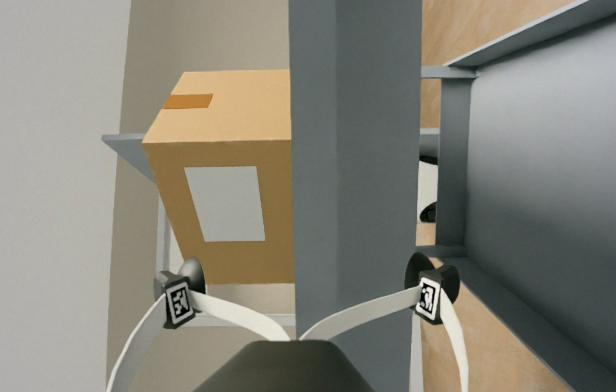

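move(
  blocking=false,
  r2={"joints":{"gripper_m":-0.037}},
  cameras=[],
)

wait(
  seconds=4,
  cameras=[],
)

move(
  blocking=false,
  r2={"base":{"rotate_rad":0.22},"pace":"slow"},
  cameras=[],
)

wait(
  seconds=3,
  cameras=["r2_head_camera","r2_wrist_camera"],
)

Scene clock: 246.63 s.
move: r2 moving
r1: as last shown
r1.lidar_m: 0.34 0.25 - 0.25 0.26 0.64 1.14 1.08 2.72 2.89 1.35 1.34
r1.servo_current: wrist_yaw_rad=65(65) wrist_pitch_rad=39(46) wrist_roll_rad=39(65) gripper_m=39(52)
r1.wrist_depth_mm: - - - - - - - / - - - - - - - / - - - - - - - / - - - - - - - / - - - - - - - / - - - 194 - - - / - - 180 185 153 - -
r2.base_odometry: x=-0.317 y=-1.270 heading=-2.296
r2.turned_by_wheels: +0.000
r2.turned_by_imu: +0.000
r2.base_tilt: forward=-0.7 right=+0.1
r2.lidar_m: 0.45 3.17 2.39 2.14 2.15 2.64 2.66 2.68 2.93 2.61 2.60 0.46
r2.base_status: not commanded
r2.joint_positions: lift_m=+0.690 arm_m=+0.000 wrist_yaw_rad=+0.002 wrist_pitch_rad=+0.003 wrist_roll_rad=+1.568 gripper_m=+0.106
r2.joint_status: gripper_m moving
r2.measured_speeds: all 0
r2.motor_effort: lift_m=+16(16) arm_m=-4(4) wheel_0=-3(3) wheel_1=+3(3) wheel_2=+0(0)
r2.servo_current: wrist_yaw_rad=39(59) wrist_pitch_rad=46(46) wrist_roll_rad=46(52) gripper_m=91(91)
r2.hand_pose: x=+0.4595 y=-0.0869 z=+0.8674 quat_wxyz=(+0.708, +0.706, +0.002, -0.001) (m; r2's base frame)
r2.wrist_depth_mm: - - - 198 252 1708 - / - - 615 202 257 842 - / - - 504 207 265 854 - / - - 544 213 271 878 - / - - 603 219 277 - - / - - 195 222 192 - - / - - - - 293 1708 492
pictures: none
No camera images: "cameras" was empty.

Scene clock: 248.40 s.
earlier move: r2 done
r1.base_odometry: x=-1.469 y=+2.074 heading=+2.933
r1.turned_by_wheels: +0.000
r1.turned_by_imu: +0.000
r1.base_tilt: forward=-1.5 right=+1.3
r1.lidar_m: 0.32 0.25 - 0.25 0.27 0.64 1.13 1.09 2.72 2.86 1.35 1.37
r1.base_status: not commanded
r1.joint_positions: lift_m=+0.900 arm_m=+0.000 wrist_yaw_rad=+0.001 wrist_pitch_rad=+0.002 wrist_roll_rad=+0.000 gripper_m=-0.010
r1.joint_status: not commanded
r1.measured_speeds: all 0
r1.motor_effort: lift_m=+23(23) arm_m=-4(4) wheel_0=+1(2) wheel_1=+8(8) wheel_2=-3(3)
r1.servo_current: wrist_yaw_rad=52(65) wrist_pitch_rad=39(52) wrist_roll_rad=52(72) gripper_m=46(52)
r1.hand_pose: x=+0.4594 y=-0.0872 z=+1.0773 quat_wxyz=(+1.000, +0.000, +0.001, +0.000) (m; r1's base frame)
r1.wrist_depth_mm: - - - - - - - / - - - - - - - / - - - - - - - / - - - - - - - / - - - - - - - / - - - 195 - - - / - - 181 185 153 - -
r2.base_odometry: x=-0.317 y=-1.270 heading=-2.296
r2.turned_by_wheels: +0.000
r2.turned_by_imu: +0.000
r2.base_tilt: forward=-0.7 right=+0.1
r2.lidar_m: 0.43 0.50 2.40 2.14 2.16 2.63 2.65 2.67 2.92 2.59 2.60 0.45
r2.base_status: not commanded
r2.joint_positions: lift_m=+0.690 arm_m=+0.000 wrist_yaw_rad=+0.002 wrist_pitch_rad=+0.004 wrist_roll_rad=+1.568 gripper_m=-0.035
r2.joint_status: all done
r2.measured_speeds: all 0
r2.motor_effort: lift_m=+16(16) arm_m=-4(4) wheel_0=-3(3) wheel_1=+3(3) wheel_2=+0(1)
r2.servo_current: wrist_yaw_rad=33(59) wrist_pitch_rad=46(52) wrist_roll_rad=52(65) gripper_m=150(338)
r2.hand_pose: x=+0.4595 y=-0.0869 z=+0.8673 quat_wxyz=(+0.708, +0.706, +0.002, -0.001) (m; r2's base frame)
r2.wrist_depth_mm: - - - 189 244 1661 - / - - 591 193 251 820 - / - - 496 255 257 842 - / - - 530 260 264 - - / - - 615 211 271 - - / - - 183 204 176 153 - / - - - - - 1618 480
wait: 1.77 of 4 s (r2 has come to rest)
pictures: none
No camera images: "cameras" was empty.

Scene clock: 248.90 s.
move: r2 moving
r1: as last shown
r1.base_tilt: forward=-1.6 right=+1.3
r1.lidar_m: 0.32 0.25 - 0.25 0.25 0.63 1.12 1.08 2.72 2.89 1.34 1.37
r1.servo_current: wrist_yaw_rad=59(59) wrist_pitch_rad=46(52) wrist_roll_rad=46(65) gripper_m=46(46)
r1.wrist_depth_mm: - - - - - - - / - - - - - - - / - - - - - - - / - - - - - - - / - - - - - - - / - - - 195 - - - / - - 180 185 153 - -
r2.base_odometry: x=-0.317 y=-1.270 heading=-2.173
r2.turned_by_wheels: +0.123
r2.turned_by_imu: +0.120
r2.base_tilt: forward=-0.7 right=+0.1
r2.lidar_m: 0.45 3.24 2.29 2.15 2.18 2.84 2.64 2.72 2.78 2.61 2.68 0.45
r2.base_status: rotate_rad moving
r2.joint_positions: lift_m=+0.690 arm_m=+0.000 wrist_yaw_rad=-0.006 wrist_pitch_rad=+0.004 wrist_roll_rad=+1.568 gripper_m=-0.035
r2.joint_status: not commanded
r2.measured_speeds: translate_m=+0.000 strafe_m=+0.000 rotate_rad=+0.469 lift_m=+0.000 arm_m=+0.000 wrist_yaw_rad=+0.000 wrist_pitch_rad=+0.000 wrist_roll_rad=+0.000
r2.motor_effort: lift_m=+16(16) arm_m=-4(4) wheel_0=-9(12) wheel_1=-7(9) wheel_2=-13(14)
r2.servo_current: wrist_yaw_rad=52(65) wrist_pitch_rad=39(46) wrist_roll_rad=39(52) gripper_m=137(156)
r2.hand_pose: x=+0.4588 y=-0.0892 z=+0.8673 quat_wxyz=(+0.708, +0.706, -0.001, -0.003) (m; r2's base frame)
r2.wrist_depth_mm: - - - 172 225 750 - / - - 488 179 236 - - / - - 480 190 246 842 - / - - 564 197 257 - - / - - - 207 268 - - / - - 183 211 177 535 508 / - - - - - 1537 462
pictures: none
No camera images: "cameras" was empty.

Scene clock: 249.63 s.
earlier move: r2 done
r1.base_odometry: x=-1.469 y=+2.074 heading=+2.933
r1.turned_by_wheels: +0.000
r1.turned_by_imu: +0.000
r1.base_tilt: forward=-1.6 right=+1.2
r1.lidar_m: 0.31 0.25 - 0.25 0.27 0.65 1.17 1.07 2.72 2.85 1.36 1.38
r1.base_status: not commanded
r1.joint_positions: lift_m=+0.900 arm_m=+0.000 wrist_yaw_rad=+0.001 wrist_pitch_rad=+0.002 wrist_roll_rad=+0.000 gripper_m=-0.010
r1.joint_status: not commanded
r1.measured_speeds: all 0
r1.motor_effort: lift_m=+23(23) arm_m=-4(4) wheel_0=+1(2) wheel_1=+7(8) wheel_2=-3(3)
r1.servo_current: wrist_yaw_rad=39(72) wrist_pitch_rad=39(52) wrist_roll_rad=52(65) gripper_m=39(46)
r1.hand_pose: x=+0.4594 y=-0.0872 z=+1.0773 quat_wxyz=(+1.000, +0.000, +0.001, +0.000) (m; r1's base frame)
r1.wrist_depth_mm: - - - - - - - / - - - - - - - / - - - - - - - / - - - - - - - / - - - - - - - / - - - 195 - - - / - - 181 184 152 - -
r2.base_odometry: x=-0.317 y=-1.270 heading=-2.077
r2.turned_by_wheels: +0.096
r2.turned_by_imu: +0.093
r2.base_tilt: forward=-0.7 right=+0.1
r2.lidar_m: 0.46 2.98 2.20 2.15 2.23 2.74 2.67 2.83 2.70 2.59 2.75 0.40
r2.base_status: done
r2.joint_positions: lift_m=+0.690 arm_m=+0.000 wrist_yaw_rad=+0.001 wrist_pitch_rad=+0.004 wrist_roll_rad=+1.568 gripper_m=-0.035
r2.joint_status: not commanded
r2.measured_speeds: all 0
r2.motor_effort: lift_m=+16(16) arm_m=-4(4) wheel_0=-1(12) wheel_1=-3(9) wheel_2=-6(14)
r2.servo_current: wrist_yaw_rad=52(65) wrist_pitch_rad=46(52) wrist_roll_rad=46(59) gripper_m=137(156)
r2.hand_pose: x=+0.4594 y=-0.0872 z=+0.8673 quat_wxyz=(+0.708, +0.706, +0.002, -0.001) (m; r2's base frame)
r2.wrist_depth_mm: - 427 430 141 193 - - / - 455 442 150 208 - - / - - 539 160 226 - - / - - - 181 245 - - / - - - 201 265 1863 - / - - 184 206 178 1499 480 / - - - - 379 364 377
wait: 0.73 of 3 s (r2 has come to rest)
pictures: r2_head_camera, r2_wrist_camera
Images, in order (width x height): r2_head_camera 420x560, r2_wrist_camera 616x392.

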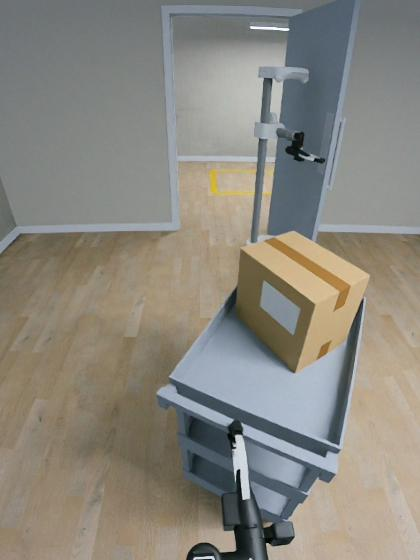

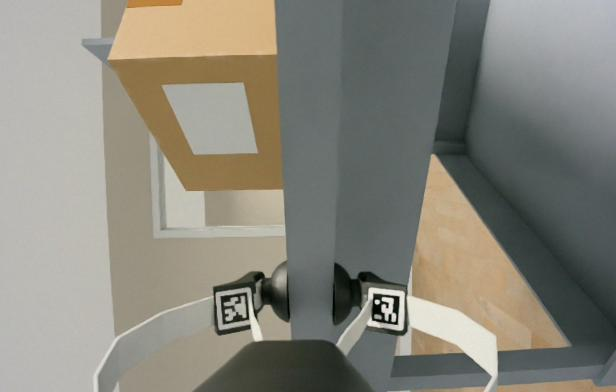

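move(
  blocking=false,
  r2={"base":{"strafe_m":-0.3},"pace":"slow"},
  cameras=[],
)

wait(
  seconds=6,
  cameras=["r2_head_camera","r2_wrist_camera"],
)

Scene clock: 259.83 s.
move: r2 moving
r1: as last shown
r1.base_tilt: forward=-1.6 right=+1.3
r1.lidar_m: 0.32 0.25 - 0.25 0.27 0.64 1.15 1.08 2.70 2.87 1.34 1.39
r1.motor_effort: lift_m=+23(23) arm_m=-4(4) wheel_0=+2(2) wheel_1=+8(8) wheel_2=-3(3)
r1.servo_current: wrist_yaw_rad=33(52) wrist_pitch_rad=39(46) wrist_roll_rad=52(52) gripper_m=46(46)
r1.wrist_depth_mm: - - - - - - - / - - - - - - - / - - - - - - - / - - - - - - - / - - - - - - - / - - - 194 - - - / - - 180 185 153 - -
r2.base_odometry: x=-0.330 y=-1.263 heading=-2.077
r2.turned_by_wheels: +0.000
r2.turned_by_imu: +0.001
r2.base_tilt: forward=-0.7 right=+0.1
r2.lidar_m: 0.48 2.98 2.25 2.16 2.26 2.77 2.67 2.78 2.66 2.58 2.72 0.41
r2.base_status: strafe_m moving
r2.joint_positions: lift_m=+0.690 arm_m=+0.000 wrist_yaw_rad=+0.001 wrist_pitch_rad=+0.004 wrist_roll_rad=+1.568 gripper_m=-0.035
r2.joint_status: not commanded
r2.measured_speeds: translate_m=+0.000 strafe_m=-0.056 rotate_rad=-0.001 lift_m=+0.000 arm_m=+0.000 wrist_yaw_rad=+0.000 wrist_pitch_rad=+0.000 wrist_roll_rad=+0.000
r2.motor_effort: lift_m=+16(16) arm_m=-4(4) wheel_0=+10(13) wheel_1=-7(7) wheel_2=+0(5)
r2.servo_current: wrist_yaw_rad=46(52) wrist_pitch_rad=39(46) wrist_roll_rad=46(59) gripper_m=130(137)
r2.hand_pose: x=+0.4594 y=-0.0872 z=+0.8673 quat_wxyz=(+0.708, +0.706, +0.002, -0.001) (m; r2's base frame)
r2.wrist_depth_mm: - 436 433 140 194 - - / - 455 442 149 208 - - / - - 535 161 227 - - / - - - 182 247 - - / - - - 200 270 1863 - / - - 185 206 177 1464 480 / - - - - 375 362 382
pictures: none
No camera images: "cameras" was empty.

Scene clock: 263.47 s.
earlier move: r2 done
r1.base_odometry: x=-1.469 y=+2.074 heading=+2.933
r1.turned_by_wheels: +0.000
r1.turned_by_imu: +0.000
r1.base_tilt: forward=-1.6 right=+1.3
r1.lidar_m: 0.33 0.25 - 0.25 0.25 0.63 1.13 1.08 2.72 2.86 1.35 1.31
r1.base_status: not commanded
r1.joint_positions: lift_m=+0.900 arm_m=+0.000 wrist_yaw_rad=+0.001 wrist_pitch_rad=+0.002 wrist_roll_rad=+0.000 gripper_m=-0.010
r1.joint_status: not commanded
r1.measured_speeds: all 0
r1.motor_effort: lift_m=+23(23) arm_m=-4(4) wheel_0=+2(2) wheel_1=+8(8) wheel_2=-3(3)
r1.servo_current: wrist_yaw_rad=46(78) wrist_pitch_rad=39(52) wrist_roll_rad=52(65) gripper_m=39(52)
r1.hand_pose: x=+0.4594 y=-0.0872 z=+1.0773 quat_wxyz=(+1.000, +0.000, +0.001, +0.000) (m; r1's base frame)
r1.wrist_depth_mm: - - - - - - - / - - - - - - - / - - - - - - - / - - - - - - - / - - - - - - 1078 / - - - 194 - - - / - - 180 185 153 - -
r2.base_odometry: x=-0.579 y=-1.125 heading=-2.077
r2.turned_by_wheels: +0.000
r2.turned_by_imu: +0.001
r2.base_tilt: forward=-0.7 right=+0.1
r2.lidar_m: 0.45 0.46 2.52 2.45 2.56 2.76 2.67 2.80 2.37 2.30 2.41 0.47
r2.base_status: done
r2.joint_positions: lift_m=+0.690 arm_m=+0.000 wrist_yaw_rad=+0.002 wrist_pitch_rad=+0.004 wrist_roll_rad=+1.568 gripper_m=-0.035
r2.joint_status: not commanded
r2.measured_speeds: all 0
r2.motor_effort: lift_m=+16(16) arm_m=-4(4) wheel_0=+4(14) wheel_1=-4(8) wheel_2=+0(5)
r2.servo_current: wrist_yaw_rad=46(59) wrist_pitch_rad=39(52) wrist_roll_rad=46(65) gripper_m=130(137)
r2.hand_pose: x=+0.4595 y=-0.0868 z=+0.8673 quat_wxyz=(+0.708, +0.706, +0.002, -0.001) (m; r2's base frame)
r2.wrist_depth_mm: - - - 192 249 1661 554 / - - 654 251 253 820 - / - - 500 257 257 854 - / - - 521 260 263 866 - / - - 585 208 266 - - / - - 185 208 178 - - / - - - - - 1576 508
wait: 3.63 of 6 s (r2 has come to rest)
pictures: r2_head_camera, r2_wrist_camera
Images, in order (width x height): r2_head_camera 420x560, r2_wrist_camera 616x392.

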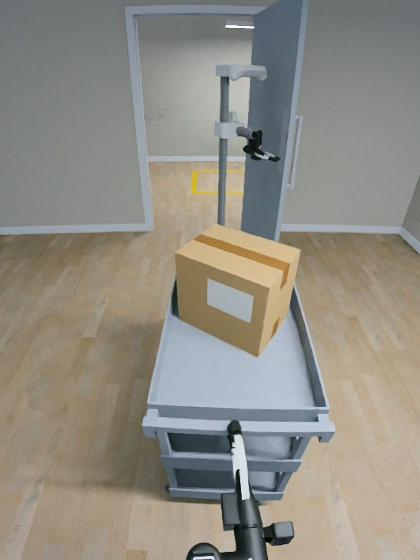

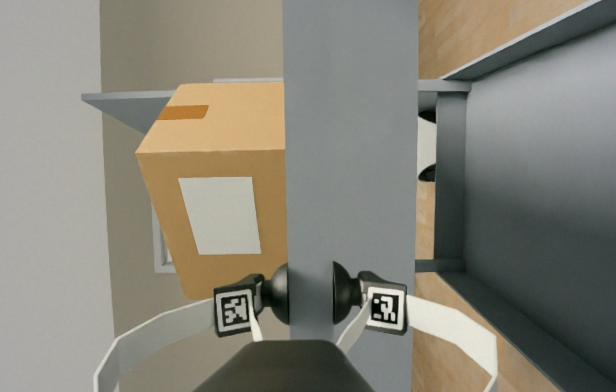

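move(
  blocking=false,
  r2={"base":{"translate_m":-0.5,"strafe_m":0.6},"pace":"slow"},
  cameras=[],
)

wait(
  seconds=10,
  cameras=["r2_head_camera","r2_wrist_camera"],
)

Scene clock: 275.17 s.
move: r2 moving
r1: as last shown
r1.base_tilt: forward=-1.5 right=+1.3
r1.lidar_m: 0.31 0.25 - 0.25 0.26 0.66 1.15 1.10 2.73 2.88 1.35 1.33
r1.motor_effort: lift_m=+23(23) arm_m=-4(4) wheel_0=+1(2) wheel_1=+8(8) wheel_2=-3(3)
r1.servo_current: wrist_yaw_rad=52(65) wrist_pitch_rad=46(52) wrist_roll_rad=59(65) gripper_m=46(46)
r1.wrist_depth_mm: - - - - - - - / - - - - - - - / - - - - - - - / - - - - - - - / - - - - - - 1078 / - - - 194 - - 1229 / - - 180 185 152 - 1808
r2.base_odometry: x=-0.567 y=-1.122 heading=-2.077
r2.turned_by_wheels: +0.000
r2.turned_by_imu: +0.001
r2.base_tilt: forward=-0.6 right=+0.0
r2.lidar_m: 0.43 0.50 2.51 2.43 2.52 2.75 2.67 2.79 2.38 2.30 2.45 0.46
r2.base_status: translate_m moving; strafe_m moving
r2.joint_positions: lift_m=+0.690 arm_m=+0.000 wrist_yaw_rad=+0.002 wrist_pitch_rad=+0.004 wrist_roll_rad=+1.568 gripper_m=-0.035
r2.joint_status: not commanded
r2.measured_speeds: translate_m=-0.031 strafe_m=+0.038 rotate_rad=-0.002 lift_m=+0.000 arm_m=+0.000 wrist_yaw_rad=+0.000 wrist_pitch_rad=+0.000 wrist_roll_rad=+0.000
r2.motor_effort: lift_m=+16(16) arm_m=-4(4) wheel_0=-7(12) wheel_1=+5(7) wheel_2=+9(12)
r2.servo_current: wrist_yaw_rad=39(52) wrist_pitch_rad=39(46) wrist_roll_rad=52(65) gripper_m=137(137)
r2.hand_pose: x=+0.4595 y=-0.0868 z=+0.8673 quat_wxyz=(+0.708, +0.706, +0.002, -0.001) (m; r2's base frame)
r2.wrist_depth_mm: - - - 194 250 1618 549 / - - - 252 255 820 - / - - 492 257 259 854 - / - - 521 260 264 866 - / - - 585 207 268 - - / - - 184 210 177 - - / - - - - - 1618 -
pictures: none
No camera images: "cameras" was empty.

Scene clock: 283.73 s.
earlier move: r2 done
r1.base_odometry: x=-1.469 y=+2.074 heading=+2.933
r1.turned_by_wheels: +0.000
r1.turned_by_imu: -0.001
r1.base_tilt: forward=-1.6 right=+1.3
r1.lidar_m: 0.31 0.25 - 0.25 0.27 0.63 1.13 1.07 2.72 2.88 2.12 2.02
r1.base_status: not commanded
r1.joint_positions: lift_m=+0.900 arm_m=+0.000 wrist_yaw_rad=+0.001 wrist_pitch_rad=+0.002 wrist_roll_rad=+0.000 gripper_m=-0.010
r1.joint_status: not commanded
r1.measured_speeds: all 0
r1.motor_effort: lift_m=+23(23) arm_m=-4(4) wheel_0=+1(2) wheel_1=+8(8) wheel_2=-3(3)
r1.servo_current: wrist_yaw_rad=33(72) wrist_pitch_rad=39(52) wrist_roll_rad=39(78) gripper_m=33(52)
r1.hand_pose: x=+0.4594 y=-0.0872 z=+1.0773 quat_wxyz=(+1.000, +0.000, +0.001, +0.000) (m; r1's base frame)
r1.wrist_depth_mm: - - - - - - - / - - - - - - - / - - - - - - - / - - - - - - - / - - - - - - - / - - - 195 - - - / - - 181 185 152 - -
r2.base_odometry: x=+0.187 y=-0.978 heading=-2.077
r2.turned_by_wheels: +0.000
r2.turned_by_imu: -0.003
r2.base_tilt: forward=-0.6 right=+0.1
r2.lidar_m: 0.51 2.61 1.94 1.81 1.95 2.24 2.16 2.26 3.00 2.89 0.40 0.33
r2.base_status: done
r2.joint_positions: lift_m=+0.690 arm_m=+0.000 wrist_yaw_rad=-0.005 wrist_pitch_rad=+0.004 wrist_roll_rad=+1.568 gripper_m=-0.035
r2.joint_status: not commanded
r2.measured_speeds: all 0
r2.motor_effort: lift_m=+16(16) arm_m=-4(4) wheel_0=-5(14) wheel_1=+4(7) wheel_2=+3(12)
r2.servo_current: wrist_yaw_rad=52(65) wrist_pitch_rad=39(52) wrist_roll_rad=39(65) gripper_m=137(143)
r2.hand_pose: x=+0.4589 y=-0.0889 z=+0.8673 quat_wxyz=(+0.708, +0.706, -0.001, -0.003) (m; r2's base frame)
r2.wrist_depth_mm: - - 517 - - - - / - - - - - - - / - - - - - 1430 530 / - - - 108 237 1618 492 / - - - 163 415 427 452 / - - 184 219 178 1499 1205 / - - - - - 1499 1138
wait: 8.57 of 10 s (r2 has come to rest)
pictures: r2_head_camera, r2_wrist_camera
Images, in order (width x height): r2_head_camera 420x560, r2_wrist_camera 616x392.

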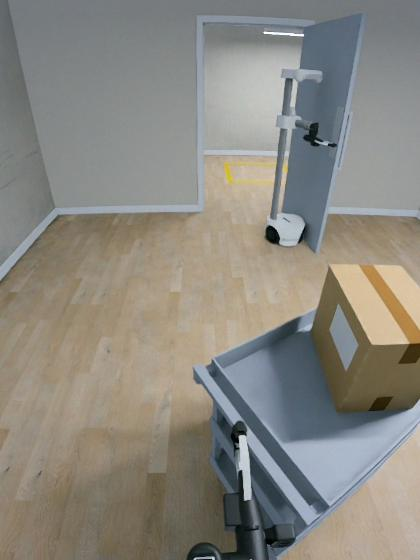

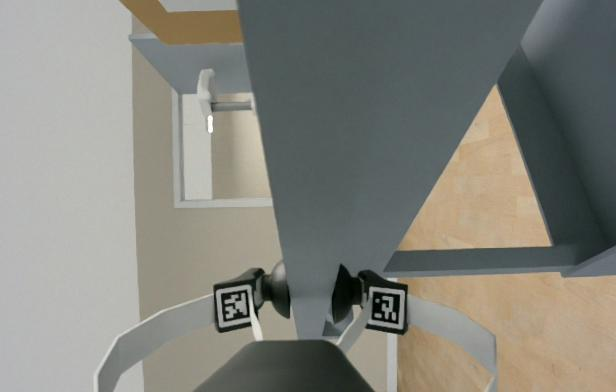

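move(
  blocking=false,
  r2={"base":{"translate_m":-0.1,"strafe_m":0.3},"pace":"slow"},
  cameras=[],
)

wait(
  seconds=10,
  cameras=[],
)

move(
  blocking=false,
  r2={"base":{"strafe_m":-0.42},"pace":"slow"},
  cameras=[],
)

wait(
  seconds=10,
  cameras=["r2_head_camera","r2_wrist_camera"],
)

Scene clock: 293.13 s.
move: r2 moving
r1: as last shown
r1.turned_by_imu: +0.000
r1.base_tilt: forward=-1.6 right=+1.2
r1.lidar_m: 0.31 0.25 - 0.25 0.27 0.63 1.15 1.09 2.71 2.88 2.15 2.03
r1.servo_current: wrist_yaw_rad=39(52) wrist_pitch_rad=46(46) wrist_roll_rad=65(65) gripper_m=39(46)
r1.wrist_depth_mm: - - - - - - - / - - - - - - - / - - - - - - - / - - - - - - - / - - - - - - - / - - - 195 - - - / - - 180 185 152 - -
r2.base_odometry: x=+0.200 y=-0.980 heading=-2.077
r2.turned_by_wheels: +0.000
r2.turned_by_imu: +0.000
r2.base_tilt: forward=-0.7 right=+0.1
r2.lidar_m: 0.49 2.57 1.92 1.80 1.90 2.23 2.14 2.25 3.01 2.90 0.39 0.33
r2.base_status: translate_m moving; strafe_m moving
r2.joint_positions: lift_m=+0.690 arm_m=+0.000 wrist_yaw_rad=-0.005 wrist_pitch_rad=+0.004 wrist_roll_rad=+1.568 gripper_m=-0.035
r2.joint_status: not commanded
r2.measured_speeds: translate_m=-0.016 strafe_m=+0.048 rotate_rad=+0.000 lift_m=+0.000 arm_m=+0.000 wrist_yaw_rad=+0.000 wrist_pitch_rad=+0.000 wrist_roll_rad=+0.000
r2.motor_effort: lift_m=+16(16) arm_m=-4(4) wheel_0=-10(13) wheel_1=+6(8) wheel_2=+3(5)
r2.servo_current: wrist_yaw_rad=52(59) wrist_pitch_rad=46(46) wrist_roll_rad=46(52) gripper_m=137(137)
r2.hand_pose: x=+0.4589 y=-0.0889 z=+0.8673 quat_wxyz=(+0.708, +0.706, -0.001, -0.003) (m; r2's base frame)
r2.wrist_depth_mm: - - 517 - - - - / - - - - - 158 - / - - - - - 1464 525 / - - - 111 240 1618 492 / - - - 166 415 427 452 / - - 184 223 177 1397 1205 / - - - - - 1708 1138
pictures: none
No camera images: "cameras" was empty.

Scene clock: 297.07 s.
earlier move: r2 done
r1.base_odometry: x=-1.469 y=+2.074 heading=+2.933
r1.turned_by_wheels: +0.000
r1.turned_by_imu: +0.000
r1.base_tilt: forward=-1.6 right=+1.3
r1.lidar_m: 0.32 0.25 - 0.25 0.28 0.64 1.10 1.09 2.72 2.86 2.23 2.31
r1.base_status: not commanded
r1.joint_positions: lift_m=+0.900 arm_m=+0.000 wrist_yaw_rad=+0.001 wrist_pitch_rad=+0.002 wrist_roll_rad=+0.000 gripper_m=-0.010
r1.joint_status: not commanded
r1.measured_speeds: all 0
r1.motor_effort: lift_m=+23(23) arm_m=-4(4) wheel_0=+1(2) wheel_1=+8(8) wheel_2=-3(3)
r1.servo_current: wrist_yaw_rad=39(78) wrist_pitch_rad=39(52) wrist_roll_rad=52(65) gripper_m=46(52)
r1.hand_pose: x=+0.4594 y=-0.0872 z=+1.0773 quat_wxyz=(+1.000, +0.000, +0.001, +0.000) (m; r1's base frame)
r1.wrist_depth_mm: - - - - - - - / - - - - - - - / - - - - - - - / - - - - - - - / - - - - - - - / - - - 195 - - - / - - 181 185 152 - -
r2.base_odometry: x=+0.498 y=-1.036 heading=-2.077
r2.turned_by_wheels: +0.000
r2.turned_by_imu: -0.002
r2.base_tilt: forward=-0.7 right=+0.1
r2.lidar_m: 0.52 2.21 1.63 1.53 1.61 2.14 2.03 2.17 2.98 3.17 0.34 0.33
r2.base_status: done
r2.joint_positions: lift_m=+0.690 arm_m=+0.000 wrist_yaw_rad=-0.012 wrist_pitch_rad=+0.004 wrist_roll_rad=+1.568 gripper_m=-0.035
r2.joint_status: not commanded
r2.measured_speeds: all 0
r2.motor_effort: lift_m=+16(16) arm_m=-4(4) wheel_0=-8(15) wheel_1=+1(8) wheel_2=+1(6)
r2.servo_current: wrist_yaw_rad=72(85) wrist_pitch_rad=46(46) wrist_roll_rad=33(59) gripper_m=130(143)
r2.hand_pose: x=+0.4583 y=-0.0907 z=+0.8673 quat_wxyz=(+0.708, +0.706, -0.003, -0.005) (m; r2's base frame)
r2.wrist_depth_mm: - - - - - - - / - - - - - - - / - - - - - - - / - - - - - 1430 462 / - - - 164 415 1499 1138 / - - 185 211 179 1499 1182 / - - - - - 1618 1138
wait: 3.93 of 10 s (r2 has come to rest)
pictures: none
No camera images: "cameras" was empty.

Scene clock: 297.57 s.
move: r2 moving
r1: as last shown
r1.base_tilt: forward=-1.6 right=+1.2
r1.lidar_m: 0.31 0.25 - 0.25 0.25 0.64 1.17 1.09 2.71 2.87 2.21 2.28
r1.motor_effort: lift_m=+23(23) arm_m=-4(4) wheel_0=+1(1) wheel_1=+8(8) wheel_2=-3(3)
r1.servo_current: wrist_yaw_rad=52(52) wrist_pitch_rad=46(52) wrist_roll_rad=52(59) gripper_m=46(46)
r1.wrist_depth_mm: - - - - - - - / - - - - - - - / - - - - - - - / - - - - - - - / - - - - - - - / - - - 194 - - - / - - 181 185 152 - -
r2.base_odometry: x=+0.486 y=-1.029 heading=-2.078
r2.turned_by_wheels: +0.000
r2.turned_by_imu: +0.000
r2.base_tilt: forward=-0.7 right=+0.1
r2.lidar_m: 0.52 2.21 1.64 1.54 1.63 2.09 2.04 2.16 2.97 3.17 0.35 0.31
r2.base_status: strafe_m moving
r2.joint_positions: lift_m=+0.690 arm_m=+0.000 wrist_yaw_rad=-0.012 wrist_pitch_rad=+0.004 wrist_roll_rad=+1.568 gripper_m=-0.035
r2.joint_status: not commanded
r2.measured_speeds: translate_m=+0.001 strafe_m=-0.055 rotate_rad=-0.003 lift_m=+0.000 arm_m=+0.000 wrist_yaw_rad=+0.000 wrist_pitch_rad=+0.000 wrist_roll_rad=+0.000
r2.motor_effort: lift_m=+16(16) arm_m=-4(4) wheel_0=+7(10) wheel_1=-10(12) wheel_2=+0(1)
r2.servo_current: wrist_yaw_rad=65(78) wrist_pitch_rad=46(46) wrist_roll_rad=46(52) gripper_m=130(130)
r2.hand_pose: x=+0.4582 y=-0.0909 z=+0.8673 quat_wxyz=(+0.708, +0.706, -0.003, -0.006) (m; r2's base frame)
r2.wrist_depth_mm: - - - - - - - / - - - - - - - / - - - - - - - / - - - - - 1499 462 / - - - 162 - 1464 1138 / - - 185 214 178 1464 1205 / - - - - - 1618 1118
pictures: none
No camera images: "cameras" was empty.

Scene clock: 302.43 s.
earlier move: r2 done
r1.base_odometry: x=-1.469 y=+2.074 heading=+2.933
r1.turned_by_wheels: +0.000
r1.turned_by_imu: +0.000
r1.base_tilt: forward=-1.6 right=+1.3
r1.lidar_m: 0.30 0.25 - 0.25 0.26 0.62 1.17 1.10 2.72 2.87 2.30 2.08
r1.base_status: not commanded
r1.joint_positions: lift_m=+0.900 arm_m=+0.000 wrist_yaw_rad=+0.001 wrist_pitch_rad=+0.002 wrist_roll_rad=+0.000 gripper_m=-0.010
r1.joint_status: not commanded
r1.measured_speeds: all 0
r1.motor_effort: lift_m=+23(23) arm_m=-4(4) wheel_0=+1(2) wheel_1=+8(8) wheel_2=-3(3)
r1.servo_current: wrist_yaw_rad=59(65) wrist_pitch_rad=39(52) wrist_roll_rad=52(65) gripper_m=39(52)
r1.hand_pose: x=+0.4594 y=-0.0872 z=+1.0773 quat_wxyz=(+1.000, +0.000, +0.001, +0.000) (m; r1's base frame)
r1.wrist_depth_mm: - - - - - - - / - - - - - - - / - - - - - - - / - - - - - - - / - - - - - - - / - - - 195 - - - / - - 180 185 152 - -
r2.base_odometry: x=+0.131 y=-0.832 heading=-2.077
r2.turned_by_wheels: +0.001
r2.turned_by_imu: +0.001
r2.base_tilt: forward=-0.7 right=+0.1
r2.lidar_m: 0.48 2.77 2.07 1.94 2.07 2.15 2.05 2.17 2.87 2.75 0.40 0.31
r2.base_status: done
r2.joint_positions: lift_m=+0.690 arm_m=+0.000 wrist_yaw_rad=+0.002 wrist_pitch_rad=+0.004 wrist_roll_rad=+1.568 gripper_m=-0.035
r2.joint_status: not commanded
r2.measured_speeds: all 0
r2.motor_effort: lift_m=+16(16) arm_m=-3(4) wheel_0=+7(14) wheel_1=-3(12) wheel_2=+0(2)
r2.servo_current: wrist_yaw_rad=39(78) wrist_pitch_rad=46(52) wrist_roll_rad=52(65) gripper_m=130(137)
r2.hand_pose: x=+0.4595 y=-0.0867 z=+0.8673 quat_wxyz=(+0.708, +0.706, +0.002, +0.000) (m; r2's base frame)
r2.wrist_depth_mm: - - 504 - - - - / - - - - - 151 - / - - - - - 554 530 / - - - 109 236 1661 484 / - - - 162 410 421 427 / - - 185 214 177 1464 1182 / - - - - - 1618 1138
wait: 4.87 of 10 s (r2 has come to rest)
pictures: r2_head_camera, r2_wrist_camera
Images, in order (width x height): r2_head_camera 420x560, r2_wrist_camera 616x392.

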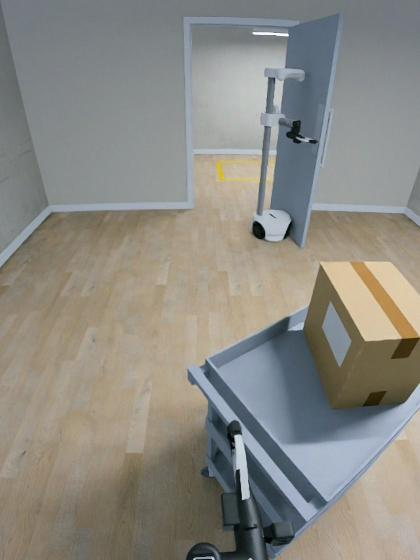

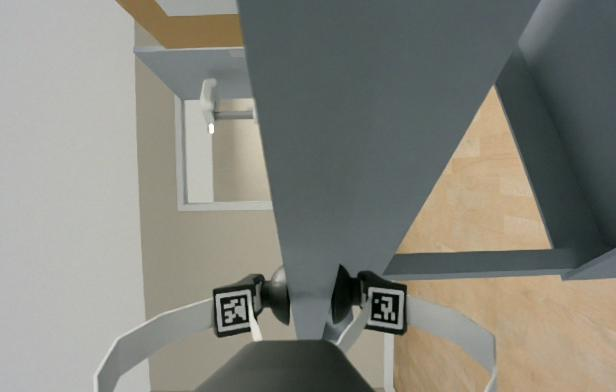

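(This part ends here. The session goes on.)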